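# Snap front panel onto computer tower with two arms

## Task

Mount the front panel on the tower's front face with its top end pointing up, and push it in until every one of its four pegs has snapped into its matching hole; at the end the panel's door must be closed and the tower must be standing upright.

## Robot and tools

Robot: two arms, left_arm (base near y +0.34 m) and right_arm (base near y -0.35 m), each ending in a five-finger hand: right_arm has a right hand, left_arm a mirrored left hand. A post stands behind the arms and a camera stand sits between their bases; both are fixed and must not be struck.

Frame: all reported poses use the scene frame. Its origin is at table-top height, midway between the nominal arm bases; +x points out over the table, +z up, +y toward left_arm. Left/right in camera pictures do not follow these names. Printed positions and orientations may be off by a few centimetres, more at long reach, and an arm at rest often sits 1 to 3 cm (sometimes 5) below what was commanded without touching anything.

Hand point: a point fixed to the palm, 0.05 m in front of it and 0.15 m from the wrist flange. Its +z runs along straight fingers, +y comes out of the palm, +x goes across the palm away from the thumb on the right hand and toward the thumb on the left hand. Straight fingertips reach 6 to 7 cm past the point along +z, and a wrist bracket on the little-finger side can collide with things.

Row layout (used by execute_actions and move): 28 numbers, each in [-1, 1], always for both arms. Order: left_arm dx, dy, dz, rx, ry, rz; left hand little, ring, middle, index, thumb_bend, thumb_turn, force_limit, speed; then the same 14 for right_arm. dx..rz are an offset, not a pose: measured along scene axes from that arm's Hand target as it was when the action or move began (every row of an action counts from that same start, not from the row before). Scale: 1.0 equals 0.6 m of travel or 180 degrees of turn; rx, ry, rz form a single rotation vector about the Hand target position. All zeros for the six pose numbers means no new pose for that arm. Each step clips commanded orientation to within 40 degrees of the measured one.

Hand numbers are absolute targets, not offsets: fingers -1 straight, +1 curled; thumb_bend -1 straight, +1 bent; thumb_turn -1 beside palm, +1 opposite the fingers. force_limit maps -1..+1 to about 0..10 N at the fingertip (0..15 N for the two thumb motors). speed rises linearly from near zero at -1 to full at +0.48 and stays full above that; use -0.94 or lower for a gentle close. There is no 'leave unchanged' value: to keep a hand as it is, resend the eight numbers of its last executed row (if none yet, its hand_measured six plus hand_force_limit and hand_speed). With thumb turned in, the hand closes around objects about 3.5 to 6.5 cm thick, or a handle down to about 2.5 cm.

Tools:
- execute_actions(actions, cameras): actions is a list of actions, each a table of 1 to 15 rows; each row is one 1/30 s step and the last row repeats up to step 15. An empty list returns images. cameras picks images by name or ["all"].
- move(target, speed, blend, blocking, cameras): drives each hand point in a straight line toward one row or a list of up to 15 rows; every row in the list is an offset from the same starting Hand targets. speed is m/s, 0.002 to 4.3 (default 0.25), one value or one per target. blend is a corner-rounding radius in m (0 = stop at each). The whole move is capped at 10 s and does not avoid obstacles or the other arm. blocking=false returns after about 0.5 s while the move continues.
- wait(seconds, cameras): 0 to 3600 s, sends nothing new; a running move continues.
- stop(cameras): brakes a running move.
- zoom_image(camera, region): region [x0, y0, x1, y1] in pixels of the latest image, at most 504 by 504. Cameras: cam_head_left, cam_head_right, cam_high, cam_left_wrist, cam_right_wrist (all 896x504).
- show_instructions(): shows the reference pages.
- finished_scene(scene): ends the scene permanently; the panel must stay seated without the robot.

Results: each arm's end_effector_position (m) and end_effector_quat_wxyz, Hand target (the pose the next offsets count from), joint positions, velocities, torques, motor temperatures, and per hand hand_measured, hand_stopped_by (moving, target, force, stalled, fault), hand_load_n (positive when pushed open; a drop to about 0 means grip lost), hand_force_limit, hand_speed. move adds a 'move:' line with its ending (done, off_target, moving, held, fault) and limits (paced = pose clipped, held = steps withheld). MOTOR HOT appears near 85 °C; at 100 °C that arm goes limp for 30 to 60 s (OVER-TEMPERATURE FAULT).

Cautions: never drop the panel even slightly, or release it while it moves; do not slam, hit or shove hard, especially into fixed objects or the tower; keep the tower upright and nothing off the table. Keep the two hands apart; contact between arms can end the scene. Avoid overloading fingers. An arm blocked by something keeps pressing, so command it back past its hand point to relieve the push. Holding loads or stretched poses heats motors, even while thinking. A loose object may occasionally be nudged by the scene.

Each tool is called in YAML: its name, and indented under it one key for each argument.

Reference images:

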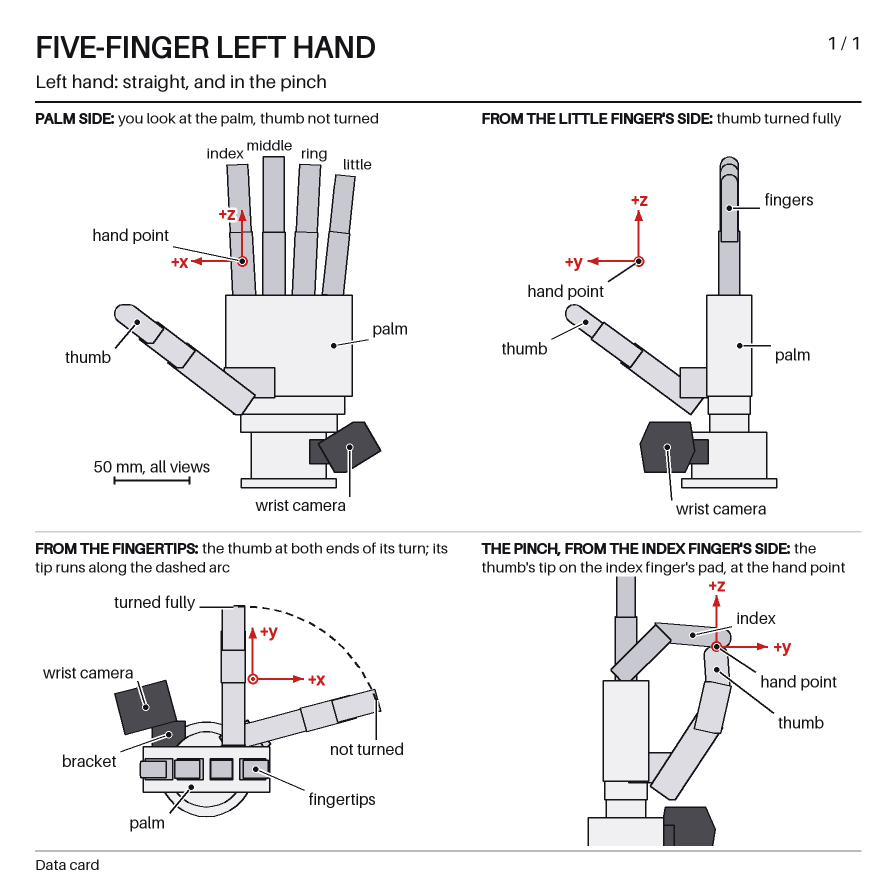

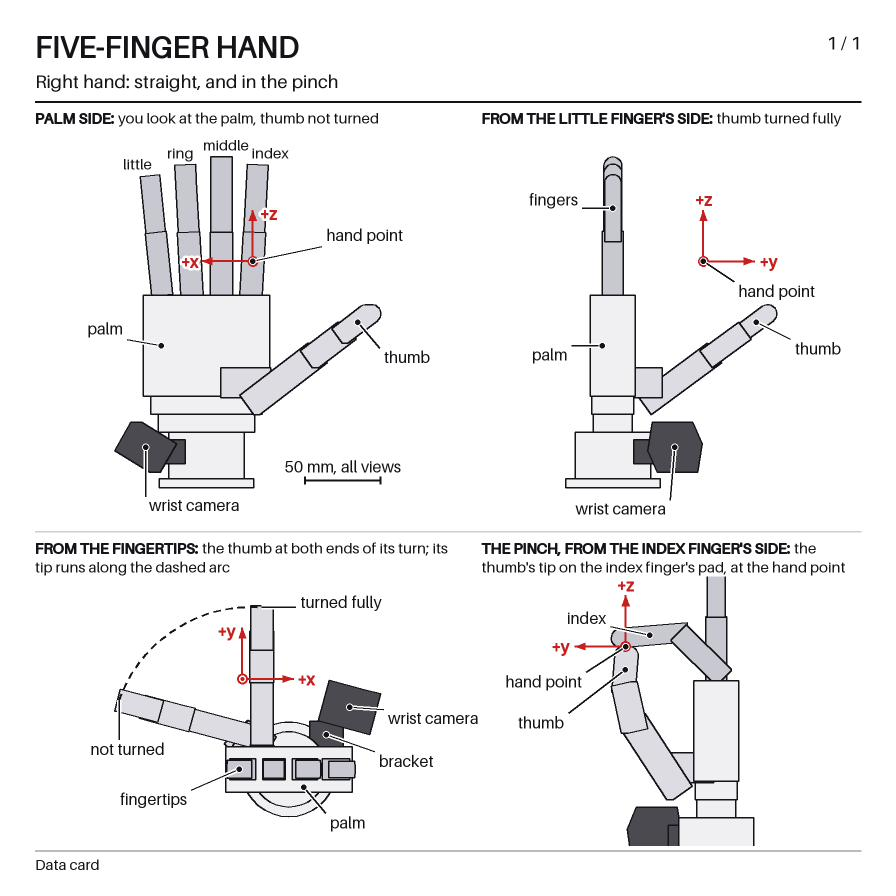

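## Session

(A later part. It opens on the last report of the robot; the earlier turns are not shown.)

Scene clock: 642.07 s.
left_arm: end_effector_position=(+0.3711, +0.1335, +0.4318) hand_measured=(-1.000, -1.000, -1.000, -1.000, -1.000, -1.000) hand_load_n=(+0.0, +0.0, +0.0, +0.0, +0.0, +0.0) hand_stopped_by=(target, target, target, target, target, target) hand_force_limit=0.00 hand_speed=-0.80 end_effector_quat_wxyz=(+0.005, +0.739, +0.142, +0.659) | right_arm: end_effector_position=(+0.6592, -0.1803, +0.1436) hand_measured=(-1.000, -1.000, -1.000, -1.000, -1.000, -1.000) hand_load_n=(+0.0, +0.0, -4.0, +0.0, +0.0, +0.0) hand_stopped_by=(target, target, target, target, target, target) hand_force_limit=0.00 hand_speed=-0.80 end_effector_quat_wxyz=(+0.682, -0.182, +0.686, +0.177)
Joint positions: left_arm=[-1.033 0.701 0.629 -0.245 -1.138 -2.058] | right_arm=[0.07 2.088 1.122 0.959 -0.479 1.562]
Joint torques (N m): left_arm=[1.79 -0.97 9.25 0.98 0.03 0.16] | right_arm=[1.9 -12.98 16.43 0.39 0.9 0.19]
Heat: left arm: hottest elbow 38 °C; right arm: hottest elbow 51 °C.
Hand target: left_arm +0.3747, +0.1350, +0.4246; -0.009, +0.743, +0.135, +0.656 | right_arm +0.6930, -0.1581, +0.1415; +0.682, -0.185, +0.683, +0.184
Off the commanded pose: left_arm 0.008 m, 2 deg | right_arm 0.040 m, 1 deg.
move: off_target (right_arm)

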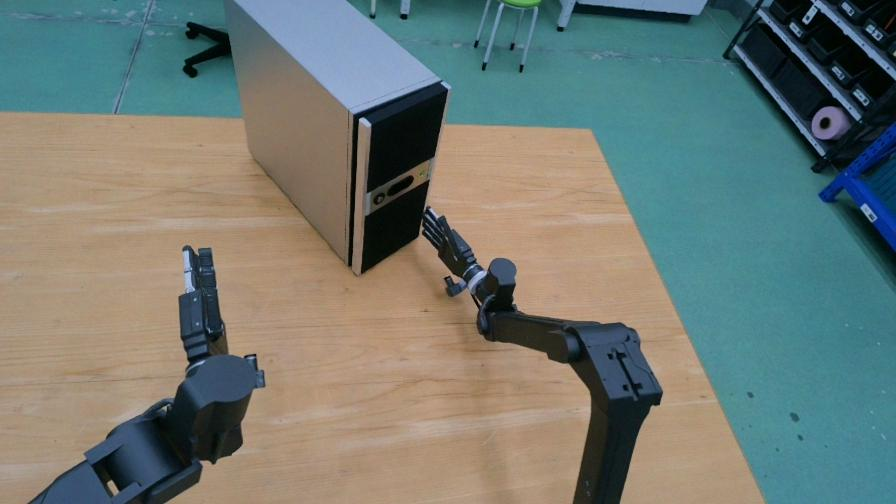

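move:
  target: [0,0,0,0,0,0,-1,-1,-1,-1,-1,-1,0,-0.8,-0.1516,-0.0875,0,0,0,0,-1,-1,-1,-1,-1,-1,0,-0.8]
  speed: 0.1
  cameras: ["all"]

Scene clock: 644.00 s.
left_arm: end_effector_position=(+0.3711, +0.1335, +0.4318) hand_measured=(-1.000, -1.000, -1.000, -1.000, -1.000, -1.000) hand_load_n=(+0.0, +0.0, +0.0, +0.5, +0.0, +0.0) hand_stopped_by=(target, target, target, target, target, target) hand_force_limit=0.00 hand_speed=-0.80 end_effector_quat_wxyz=(+0.005, +0.739, +0.142, +0.659) | right_arm: end_effector_position=(+0.6061, -0.2088, +0.1404) hand_measured=(-1.000, -1.000, -1.000, -1.000, -1.000, -1.000) hand_load_n=(+0.0, -0.5, +0.0, +0.0, +0.0, +0.0) hand_stopped_by=(target, target, target, target, target, target) hand_force_limit=0.00 hand_speed=-0.80 end_effector_quat_wxyz=(+0.681, -0.187, +0.684, +0.183)
Joint positions: left_arm=[-1.033 0.701 0.629 -0.245 -1.138 -2.058] | right_arm=[0.014 2.02 0.961 1.052 -0.552 1.562]
Joint torques (N m): left_arm=[1.85 -0.97 9.25 0.98 0.03 0.15] | right_arm=[-0.79 -15.15 5.15 2.7 0.05 0.15]
Heat: left arm: hottest elbow 38 °C; right arm: hottest elbow 51 °C.
Hand target: left_arm +0.3747, +0.1350, +0.4246; -0.009, +0.743, +0.135, +0.656 | right_arm +0.6020, -0.2106, +0.1414; +0.682, -0.185, +0.683, +0.184
Off the commanded pose: left_arm 0.008 m, 2 deg | right_arm 0.005 m, 0 deg.
move: done

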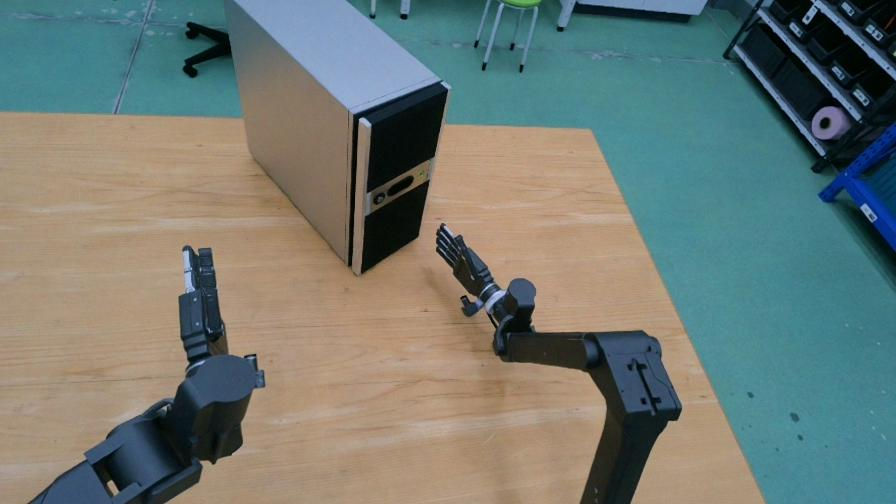

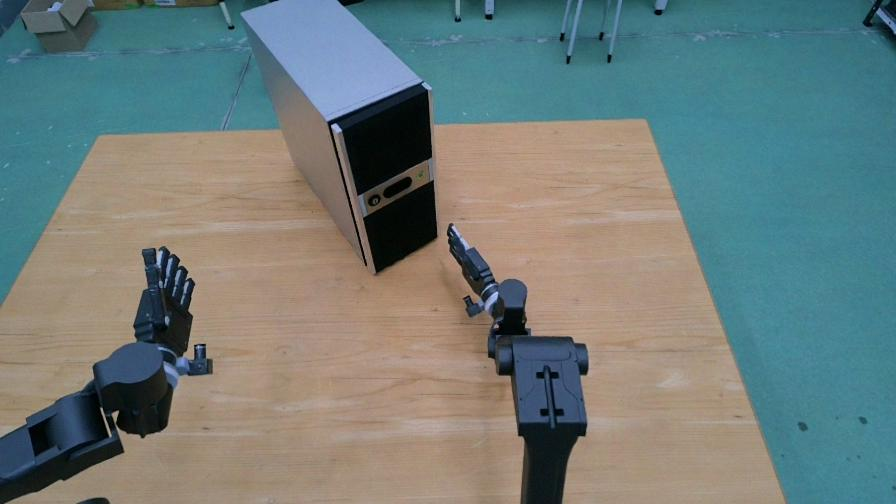

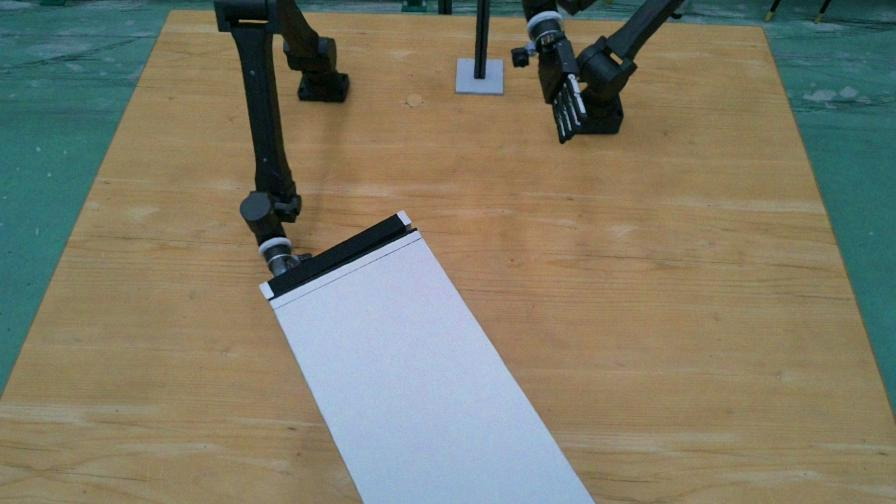

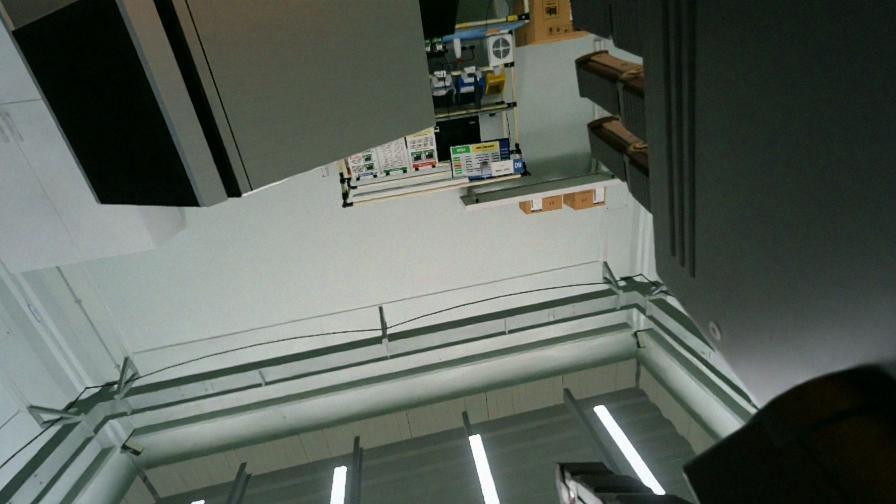

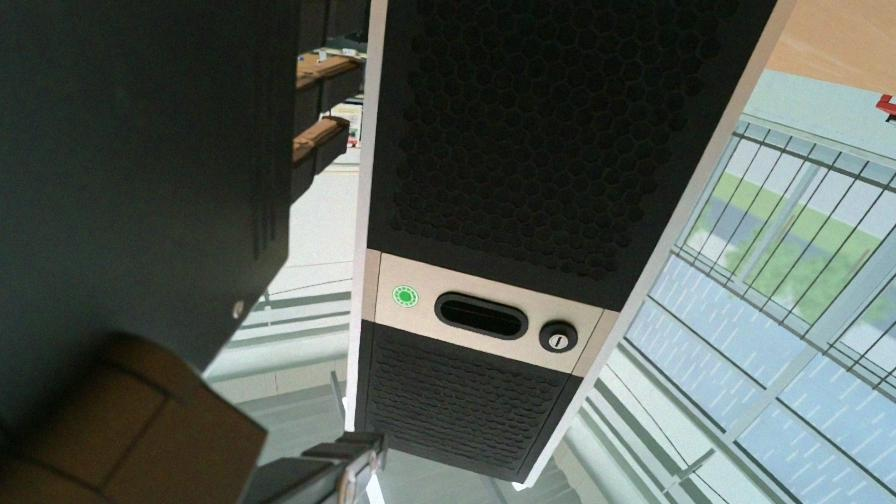

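zoom_image:
  camera: "cam_head_left"
  region: [340, 60, 460, 280]

zoom_image:
  camera: "cam_high"
  region: [240, 200, 440, 320]

Scaled by 2.291.

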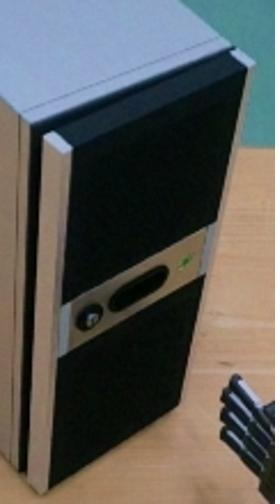

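Scaled by 2.520.

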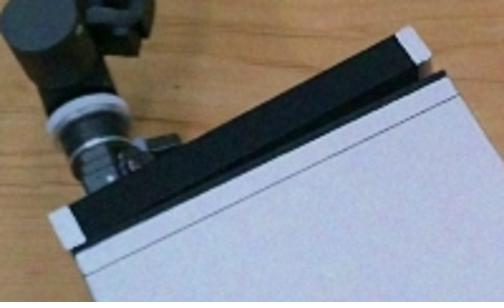

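move:
  target:
    - [0,0,0,0,0,0,-1,-1,-1,-1,-1,-1,0,-0.8,-0.033,-0.019,0.534,0,0,0,-1,-1,-1,-1,-1,-1,0,-0.8]
    - [0,0,0,0,0,0,-1,-1,-1,-1,-1,-1,0,-0.8,-0.147,0.268,0.534,0,0,0,-1,-1,-1,-1,-1,-1,0,-0.8]
  speed: 0.2
  blend: 0.02
  cameras: ["all"]

Scene clock: 649.00 s.
left_arm: end_effector_position=(+0.3711, +0.1335, +0.4318) hand_measured=(-1.000, -1.000, -1.000, -1.000, -1.000, -1.000) hand_load_n=(+0.0, +0.0, +0.0, -0.5, +0.0, +0.0) hand_stopped_by=(target, target, target, target, target, target) hand_force_limit=0.00 hand_speed=-0.80 end_effector_quat_wxyz=(+0.005, +0.739, +0.142, +0.659) | right_arm: end_effector_position=(+0.5134, -0.0453, +0.4734) hand_measured=(-1.000, -1.000, -1.000, -1.000, -1.000, -1.000) hand_load_n=(+0.0, +0.0, +0.0, +0.0, +0.0, +0.0) hand_stopped_by=(target, target, target, target, target, target) hand_force_limit=0.00 hand_speed=-0.80 end_effector_quat_wxyz=(+0.691, -0.189, +0.673, +0.185)
Joint positions: left_arm=[-1.033 0.701 0.629 -0.245 -1.138 -2.058] | right_arm=[0.384 1.328 1.116 0.236 -0.188 1.564]
Joint torques (N m): left_arm=[1.79 -1.03 9.26 0.99 0.03 0.16] | right_arm=[-0.73 -10.81 9.7 1.91 0.22 0.24]
Heat: left arm: hottest elbow 38 °C; right arm: hottest elbow 50 °C.
Hand target: left_arm +0.3747, +0.1350, +0.4246; -0.009, +0.743, +0.135, +0.656 | right_arm +0.5138, -0.0498, +0.4618; +0.682, -0.185, +0.683, +0.184
Off the commanded pose: left_arm 0.008 m, 2 deg | right_arm 0.012 m, 2 deg.
move: off_target (right_arm)

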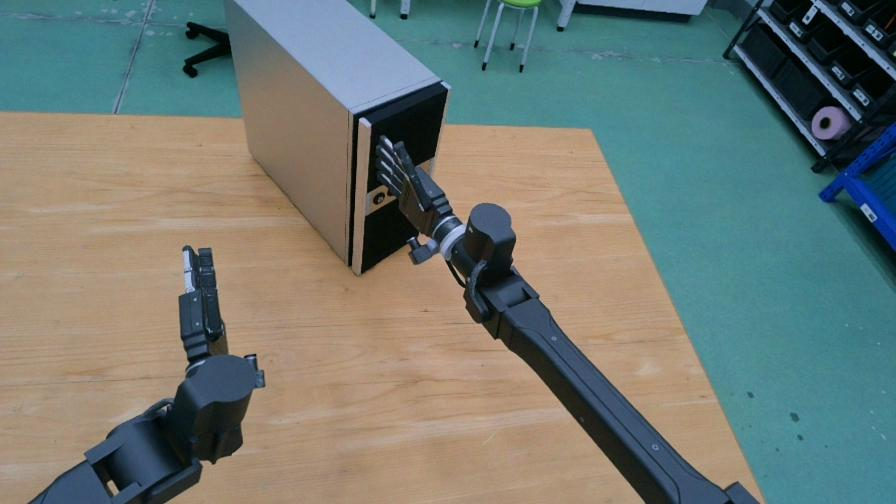

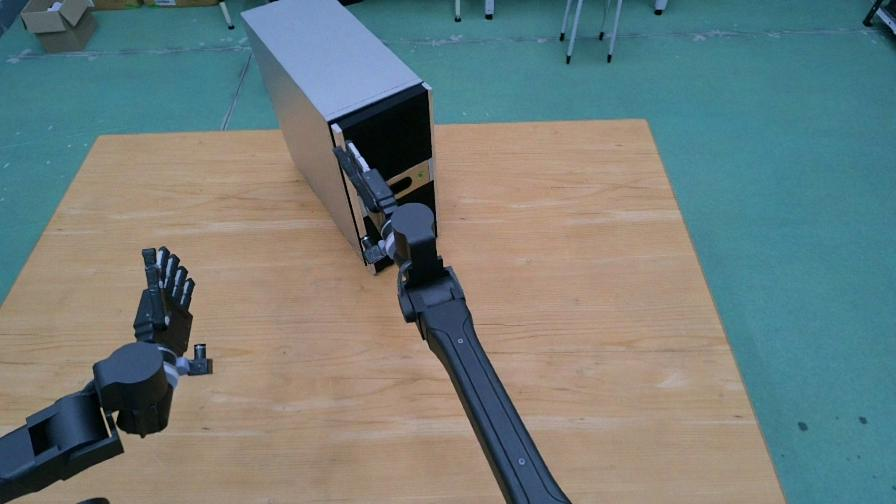

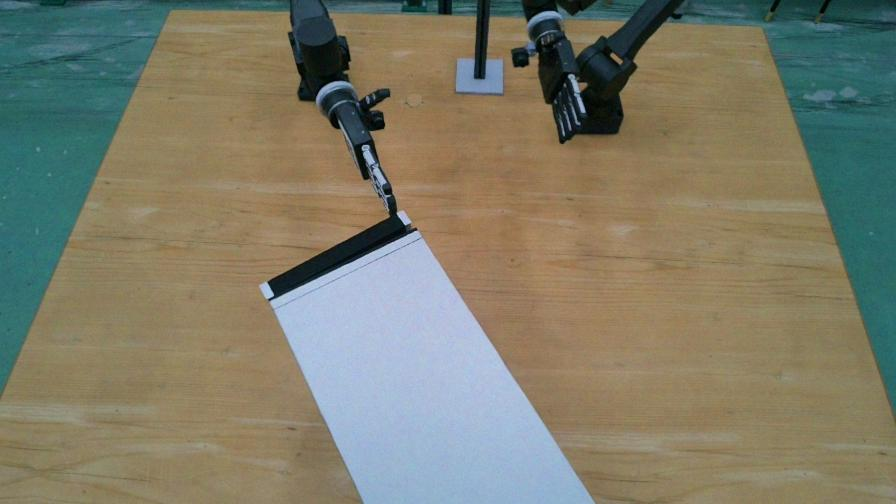

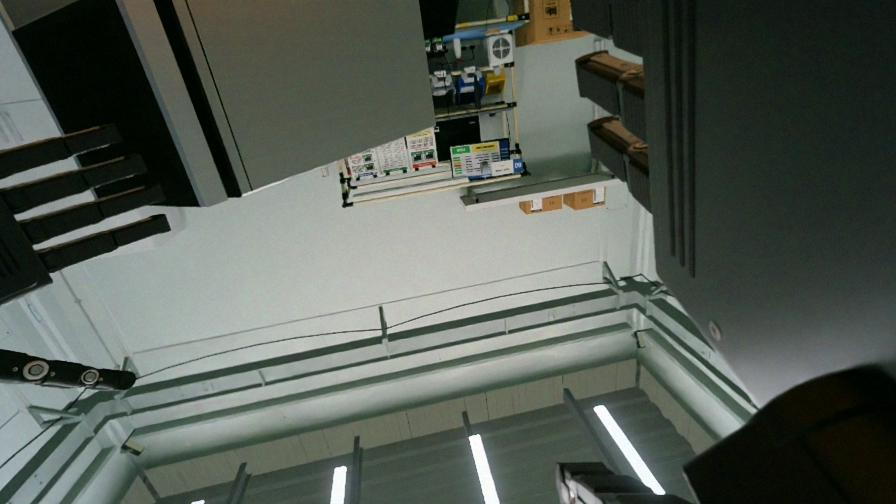

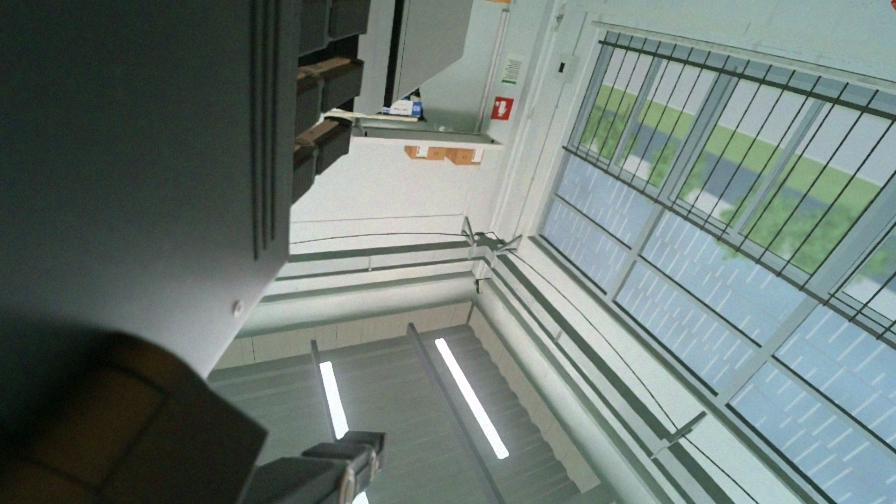

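zoom_image:
  camera: "cam_high"
  region: [340, 160, 440, 260]

zoom_image:
  camera: "cam_head_left"
  region: [330, 90, 450, 210]

zoom_image:
  camera: "cam_head_right"
  region: [300, 90, 420, 210]

Scaled by 5.040.

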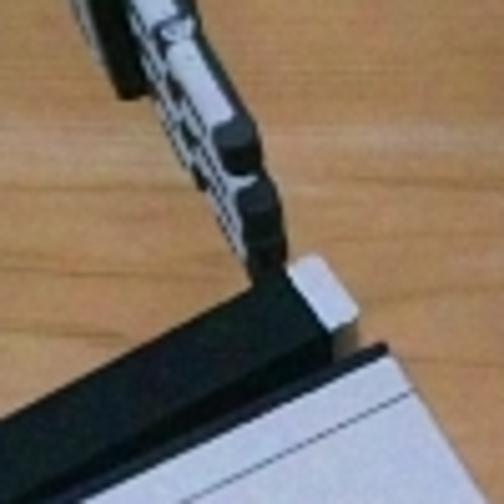

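Scaled by 4.200.

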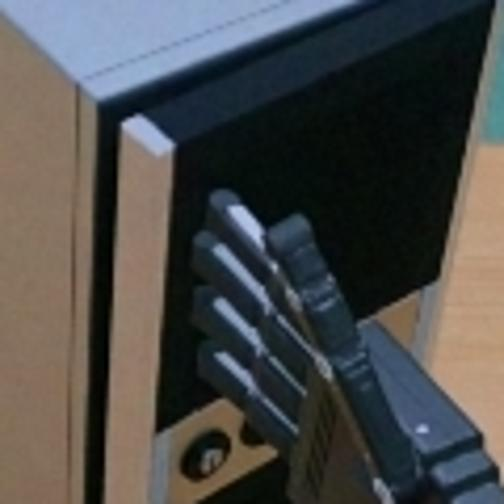

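Scaled by 4.200.

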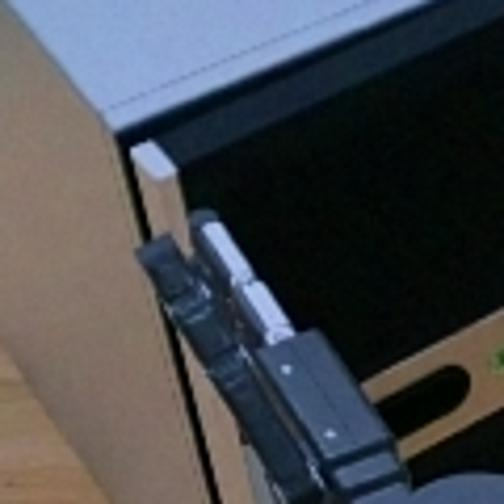

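move:
  target: [0,0,0,0,0,0,-1,-1,-1,-1,-1,-1,0,-0.8,0.0361,0.0208,-0.03,0,0,0,-1,-1,-1,-1,-1,-1,0,-0.8]
  speed: 0.06
  cameras: ["cam_head_left","cam_head_right","cam_high"]

Scene clock: 655.17 s.
left_arm: end_effector_position=(+0.3711, +0.1335, +0.4318) hand_measured=(-1.000, -1.000, -1.000, -1.000, -1.000, -1.000) hand_load_n=(+0.0, +0.0, +0.0, +0.0, +0.0, +0.0) hand_stopped_by=(target, target, target, target, target, target) hand_force_limit=0.00 hand_speed=-0.80 end_effector_quat_wxyz=(+0.005, +0.739, +0.142, +0.659) | right_arm: end_effector_position=(+0.5332, -0.0399, +0.4413) hand_measured=(-1.000, -1.000, -1.000, -1.000, -1.000, -1.000) hand_load_n=(+0.0, +0.0, +0.0, +0.0, +0.0, -0.5) hand_stopped_by=(target, target, target, target, target, target) hand_force_limit=0.00 hand_speed=-0.80 end_effector_quat_wxyz=(+0.678, -0.187, +0.687, +0.181)
Joint positions: left_arm=[-1.033 0.701 0.629 -0.245 -1.138 -2.058] | right_arm=[0.384 1.391 1.116 0.261 -0.179 1.564]
Joint torques (N m): left_arm=[1.79 -1.03 9.24 0.98 0.03 0.16] | right_arm=[-0.67 -10.64 11.93 2.71 0.2 0.21]
Heat: left arm: hottest elbow 38 °C; right arm: hottest elbow 50 °C.
Hand target: left_arm +0.3747, +0.1350, +0.4246; -0.009, +0.743, +0.135, +0.656 | right_arm +0.5355, -0.0373, +0.4437; +0.682, -0.185, +0.683, +0.185
Off the commanded pose: left_arm 0.008 m, 2 deg | right_arm 0.004 m, 1 deg.
move: done

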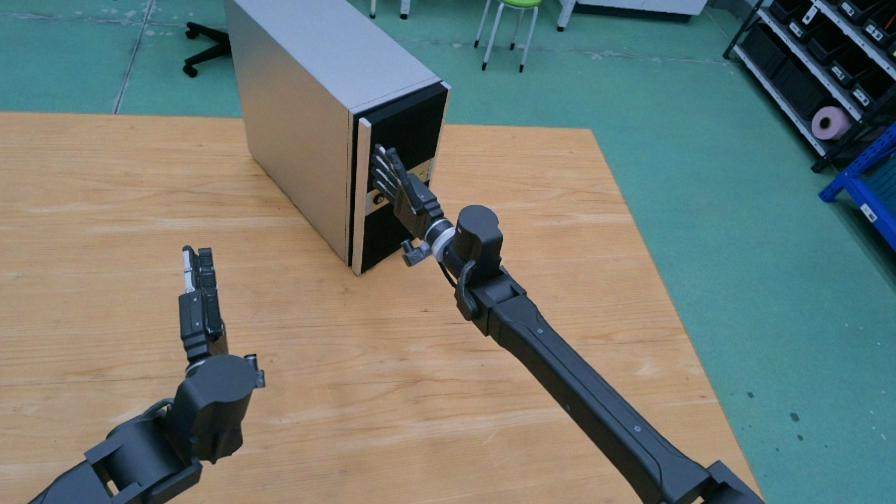

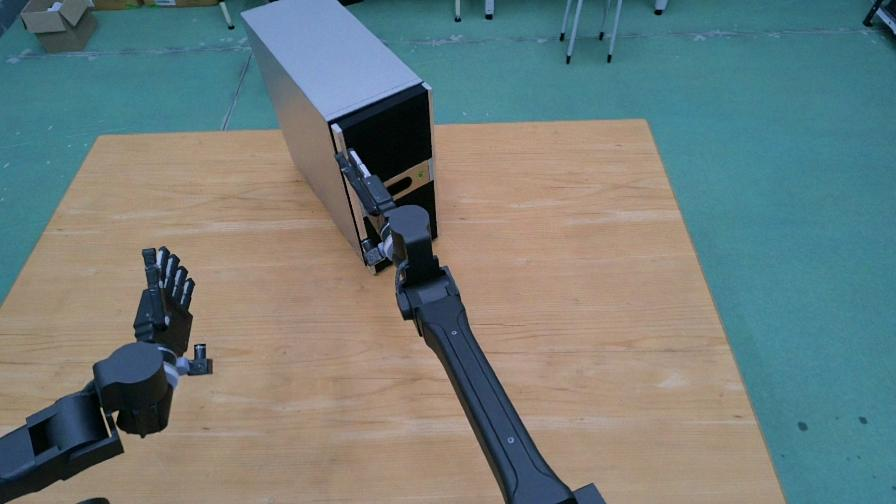

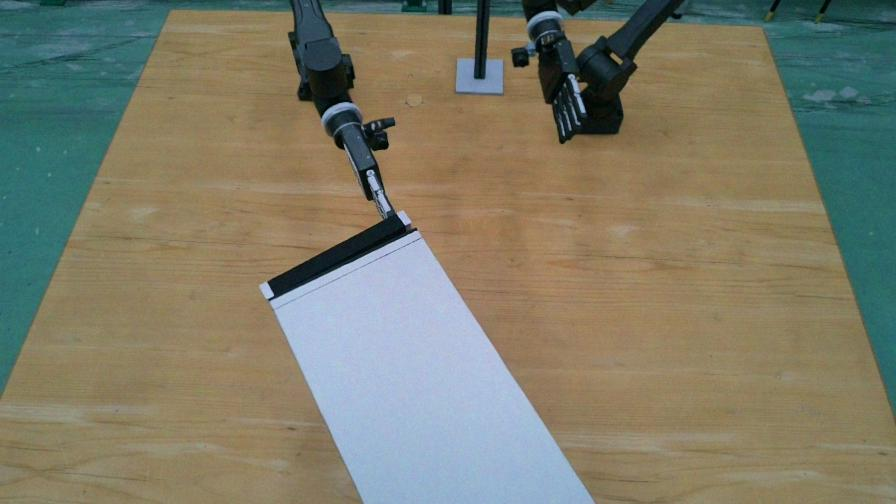

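move:
  target: [0,0,0,0,0,0,-1,-1,-1,-1,-1,-1,0,-0.8,0,0,0.025,0,0,0,-1,-1,-1,-1,-1,-1,0,-0.8]
  speed: 0.06
  cameras: ["cam_head_left","cam_head_right","cam_high"]

zoom_image:
  camera: "cam_head_left"
  region: [340, 100, 420, 180]

zoom_image:
  camera: "cam_high"
  region: [360, 180, 440, 260]

zoom_image:
  camera: "cam_head_right"
  region: [310, 100, 390, 180]

Scene clock: 656.70 s.
left_arm: end_effector_position=(+0.3711, +0.1335, +0.4318) hand_measured=(-1.000, -1.000, -1.000, -1.000, -1.000, -1.000) hand_load_n=(+0.0, +0.0, +0.0, +0.0, +0.0, +0.0) hand_stopped_by=(target, target, target, target, target, target) hand_force_limit=0.00 hand_speed=-0.80 end_effector_quat_wxyz=(+0.005, +0.739, +0.142, +0.659) | right_arm: end_effector_position=(+0.5335, -0.0398, +0.4380) hand_measured=(-1.000, -1.000, -1.000, -1.000, -1.000, -1.000) hand_load_n=(+0.0, +0.0, +0.0, +0.0, +0.0, +0.0) hand_stopped_by=(target, target, target, target, target, target) hand_force_limit=0.00 hand_speed=-0.80 end_effector_quat_wxyz=(+0.674, -0.187, +0.692, +0.181)
Joint positions: left_arm=[-1.033 0.701 0.629 -0.245 -1.138 -2.058] | right_arm=[0.384 1.391 1.116 0.248 -0.179 1.564]
Joint torques (N m): left_arm=[1.79 -0.91 9.26 0.98 0.03 0.15] | right_arm=[-0.26 -10.58 14.23 1.48 0.2 0.16]
Heat: left arm: hottest elbow 38 °C; right arm: hottest elbow 50 °C.
Hand target: left_arm +0.3747, +0.1350, +0.4246; -0.009, +0.743, +0.135, +0.656 | right_arm +0.5355, -0.0373, +0.4588; +0.682, -0.185, +0.683, +0.185
Off the commanded pose: left_arm 0.008 m, 2 deg | right_arm 0.021 m, 1 deg.
move: off_target (right_arm)

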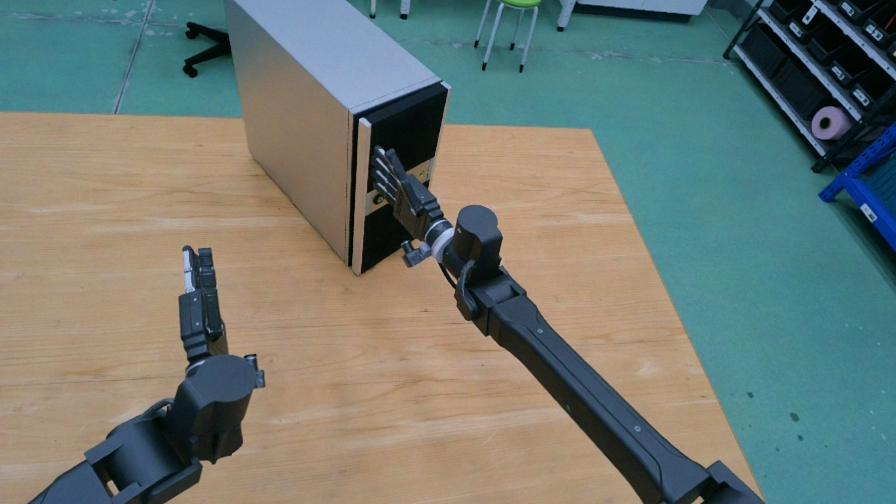

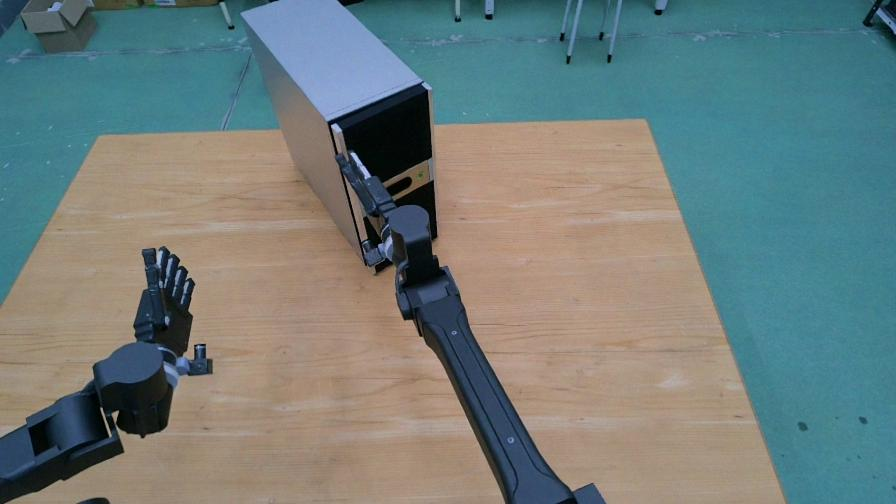

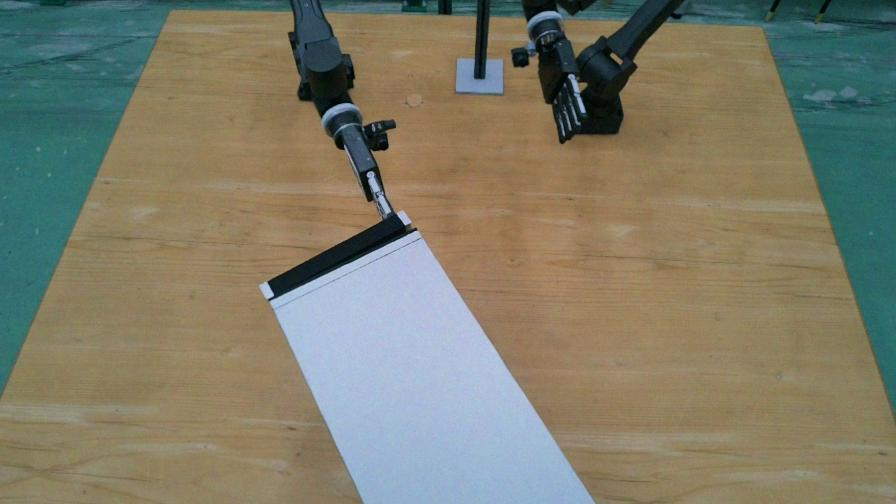

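Scaled by 6.300.

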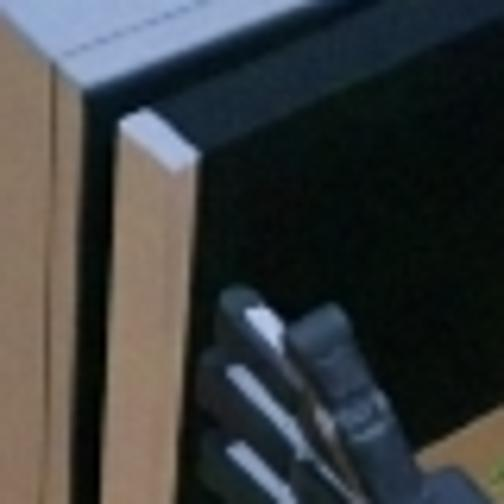

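Scaled by 6.300.

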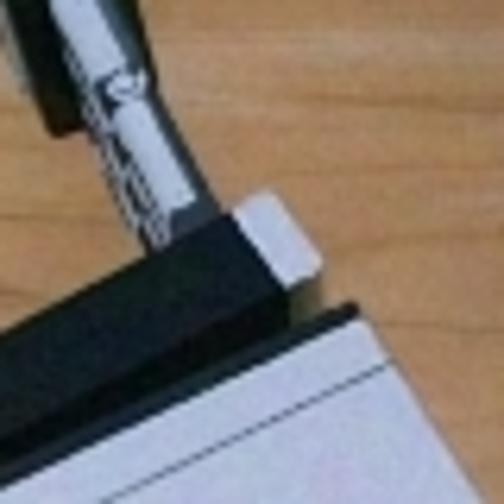

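Scaled by 6.300.

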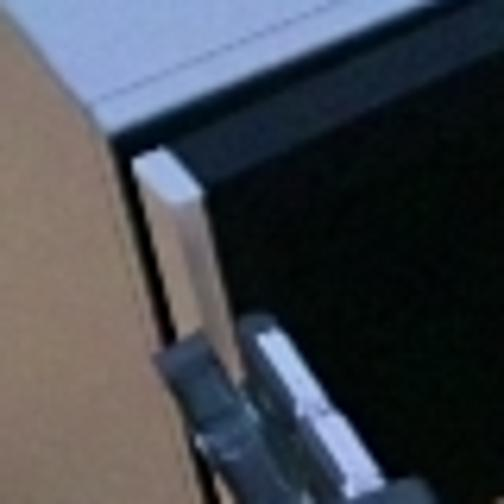

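move:
  target: [0,0,0,0,0,0,-1,-1,-1,-1,-1,-1,0,-0.8,-0.0025,0.0043,0.02,0,0,0,-1,-1,-1,-1,-1,-1,0,-0.8]
  speed: 0.1

Scene clock: 658.97 s.
left_arm: end_effector_position=(+0.3711, +0.1335, +0.4318) hand_measured=(-1.000, -1.000, -1.000, -1.000, -1.000, -1.000) hand_load_n=(+0.0, +0.0, +0.0, +0.0, +0.0, +0.0) hand_stopped_by=(target, target, target, target, target, target) hand_force_limit=0.00 hand_speed=-0.80 end_effector_quat_wxyz=(+0.005, +0.739, +0.142, +0.659) | right_arm: end_effector_position=(+0.5319, -0.0404, +0.4357) hand_measured=(-1.000, -1.000, -1.000, -1.000, -1.000, -1.000) hand_load_n=(-0.5, +0.0, +0.0, +0.0, +0.0, +0.0) hand_stopped_by=(target, target, target, target, target, target) hand_force_limit=0.00 hand_speed=-0.80 end_effector_quat_wxyz=(+0.666, -0.187, +0.699, +0.179)
Joint positions: left_arm=[-1.033 0.701 0.629 -0.245 -1.138 -2.058] | right_arm=[0.386 1.381 1.116 0.217 -0.173 1.564]
Joint torques (N m): left_arm=[1.79 -0.97 9.26 1.01 0.04 0.16] | right_arm=[-0.03 -10.64 15.98 1.8 0.14 0.18]
Heat: left arm: hottest elbow 37 °C; right arm: hottest elbow 50 °C.
Hand target: left_arm +0.3747, +0.1350, +0.4246; -0.009, +0.743, +0.135, +0.656 | right_arm +0.5339, -0.0348, +0.4708; +0.682, -0.185, +0.683, +0.185
Off the commanded pose: left_arm 0.008 m, 2 deg | right_arm 0.036 m, 3 deg.
move: off_target (right_arm)

move:
  target:
    - [0,0,0,0,0,0,-1,-1,-1,-1,-1,-1,0,-0.8,-0.0433,-0.025,0.083,0,0,0,-1,-1,-1,-1,-1,-1,0,-0.8]
    - [0,0,0,0,0,0,-1,-1,-1,-1,-1,-1,0,-0.8,0,0,-0.015,0,0,0,-1,-1,-1,-1,-1,-1,0,-0.8]
  speed: 0.1
  cameras: ["cam_head_left","cam_head_right","cam_high"]

Scene clock: 662.13 s.
left_arm: end_effector_position=(+0.3711, +0.1335, +0.4318) hand_measured=(-1.000, -1.000, -1.000, -1.000, -1.000, -1.000) hand_load_n=(+0.0, +0.0, +0.0, +0.0, +0.0, +0.0) hand_stopped_by=(target, target, target, target, target, target) hand_force_limit=0.00 hand_speed=-0.80 end_effector_quat_wxyz=(+0.005, +0.739, +0.142, +0.659) | right_arm: end_effector_position=(+0.5325, -0.0400, +0.4679) hand_measured=(-1.000, -1.000, -1.000, -1.000, -1.000, -1.000) hand_load_n=(+0.0, +0.0, +0.0, +0.0, +0.0, +0.0) hand_stopped_by=(target, target, target, target, target, target) hand_force_limit=0.00 hand_speed=-0.80 end_effector_quat_wxyz=(+0.684, -0.185, +0.683, +0.180)
Joint positions: left_arm=[-1.033 0.701 0.629 -0.245 -1.138 -2.058] | right_arm=[0.386 1.374 1.162 0.212 -0.173 1.564]
Joint torques (N m): left_arm=[1.73 -0.91 9.25 0.98 0.03 0.16] | right_arm=[-0.85 -10.29 11.21 2.86 0.19 0.14]
Heat: left arm: hottest elbow 37 °C; right arm: hottest elbow 51 °C.
Hand target: left_arm +0.3747, +0.1350, +0.4246; -0.009, +0.743, +0.135, +0.656 | right_arm +0.5340, -0.0349, +0.4619; +0.682, -0.185, +0.683, +0.184
Off the commanded pose: left_arm 0.008 m, 2 deg | right_arm 0.008 m, 1 deg.
move: done

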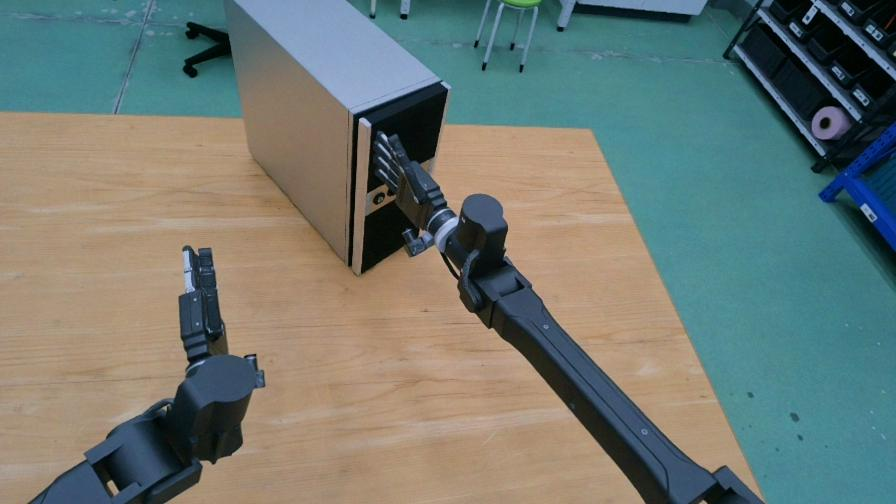

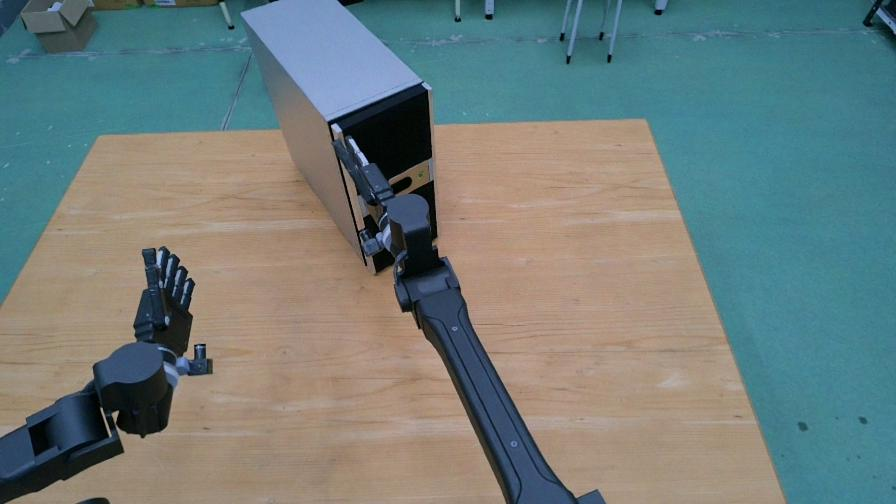

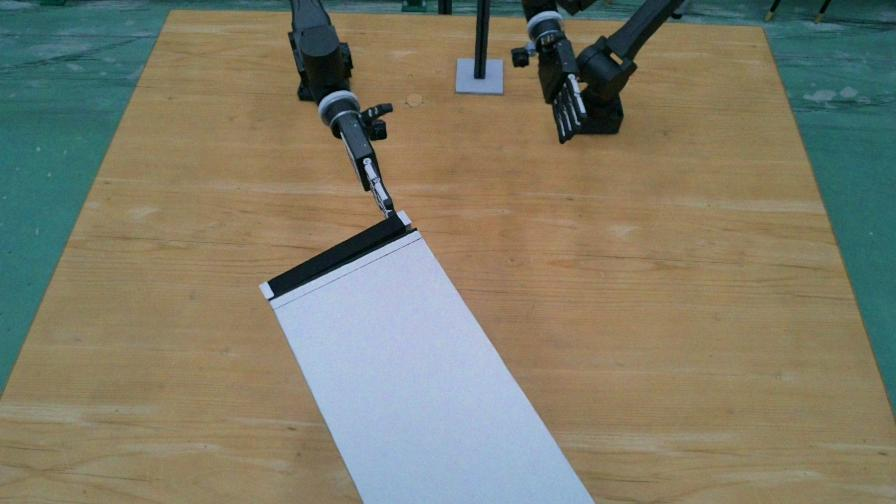

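move:
  target: [0,0,0,0,0,0,-1,-1,-1,-1,-1,-1,0,-0.8,0.0265,0.0212,-0.005,0,0,0,-1,-1,-1,-1,-1,-1,0,-0.8]
  speed: 0.05
  cameras: ["cam_head_left","cam_head_right","cam_high"]

zoom_image:
  camera: "cam_head_left"
  region: [340, 100, 420, 180]

zoom_image:
  camera: "cam_high"
  region: [360, 180, 440, 260]

zoom_image:
  camera: "cam_head_right"
  region: [310, 100, 390, 180]

Scene clock: 663.83 s.
left_arm: end_effector_position=(+0.3711, +0.1335, +0.4318) hand_measured=(-1.000, -1.000, -1.000, -1.000, -1.000, -1.000) hand_load_n=(+0.0, +0.0, +0.0, +0.0, +0.0, +0.0) hand_stopped_by=(target, target, target, target, target, target) hand_force_limit=0.00 hand_speed=-0.80 end_effector_quat_wxyz=(+0.005, +0.739, +0.142, +0.659) | right_arm: end_effector_position=(+0.5451, -0.0288, +0.4387) hand_measured=(-1.000, -1.000, -1.000, -1.000, -1.000, -1.000) hand_load_n=(+0.0, +0.0, +0.0, +0.0, +0.0, -0.5) hand_stopped_by=(target, target, target, target, target, target) hand_force_limit=0.00 hand_speed=-0.80 end_effector_quat_wxyz=(+0.669, -0.186, +0.697, +0.179)
Joint positions: left_arm=[-1.033 0.701 0.629 -0.245 -1.138 -2.058] | right_arm=[0.399 1.423 1.162 0.22 -0.16 1.564]
Joint torques (N m): left_arm=[1.79 -1.14 9.26 0.98 0.04 0.16] | right_arm=[-0.44 -9.93 14.98 2.93 0.21 0.21]
Heat: left arm: hottest elbow 37 °C; right arm: hottest elbow 51 °C.
Hand target: left_arm +0.3747, +0.1350, +0.4246; -0.009, +0.743, +0.135, +0.656 | right_arm +0.5499, -0.0221, +0.4588; +0.682, -0.185, +0.683, +0.184
Off the commanded pose: left_arm 0.008 m, 2 deg | right_arm 0.022 m, 2 deg.
move: off_target (right_arm)

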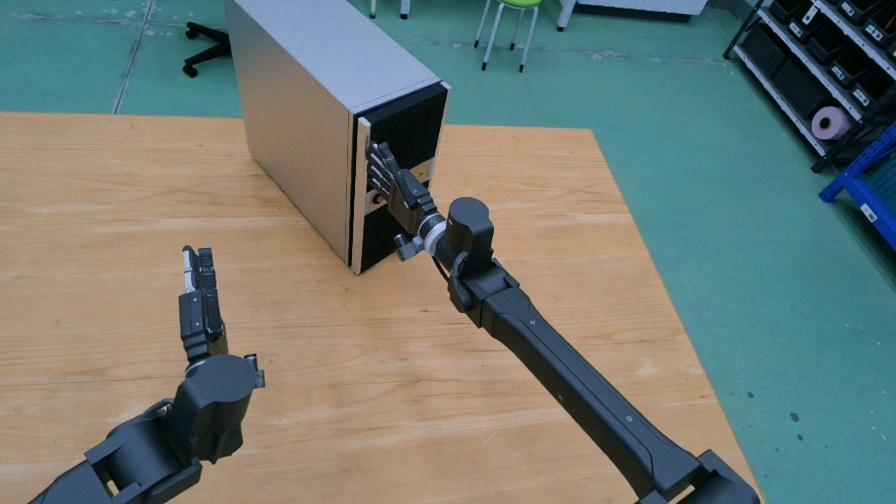

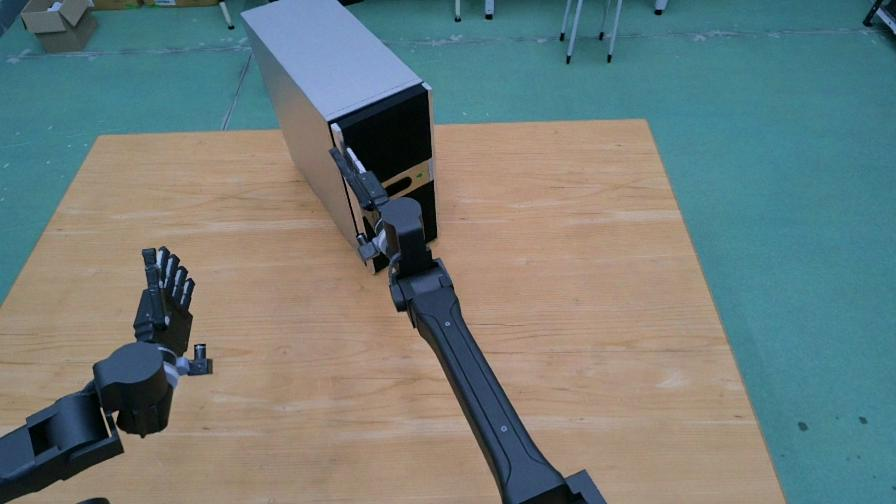

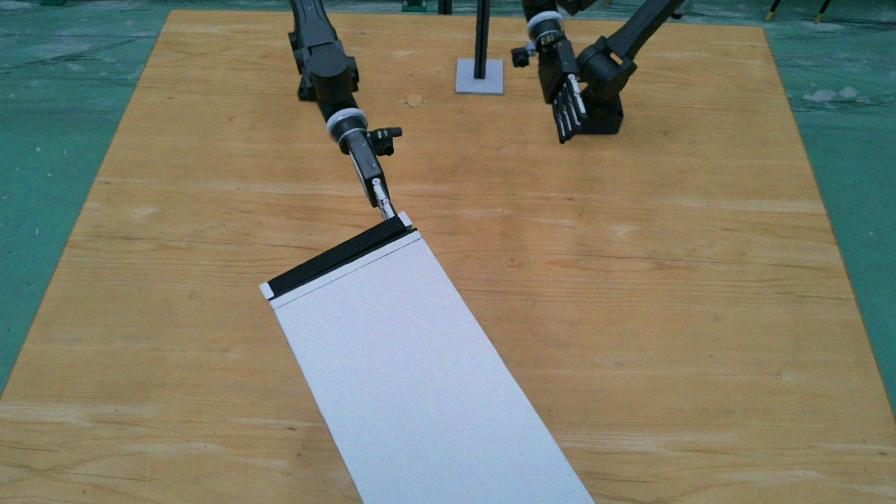

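Scaled by 6.300.

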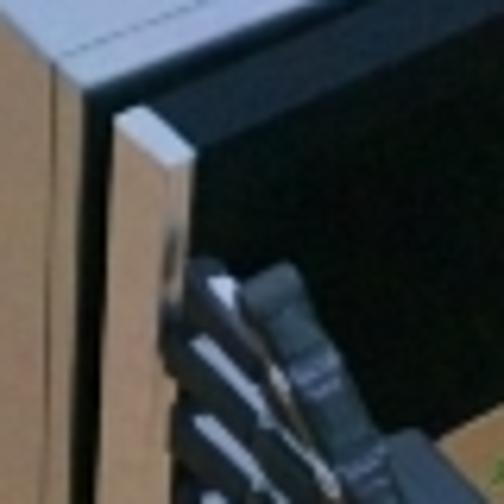

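Scaled by 6.300.

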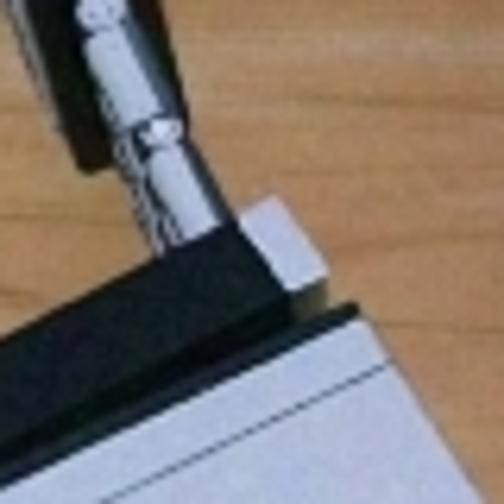

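Scaled by 6.300.

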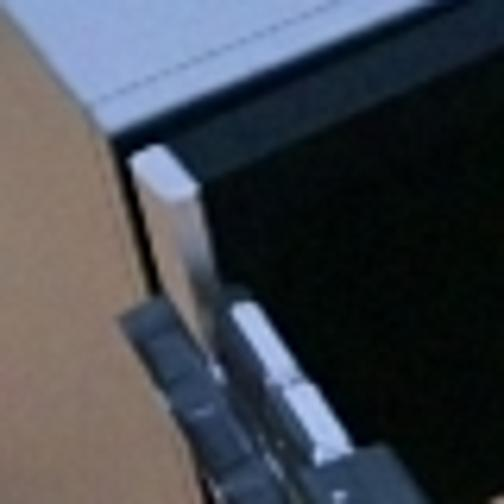

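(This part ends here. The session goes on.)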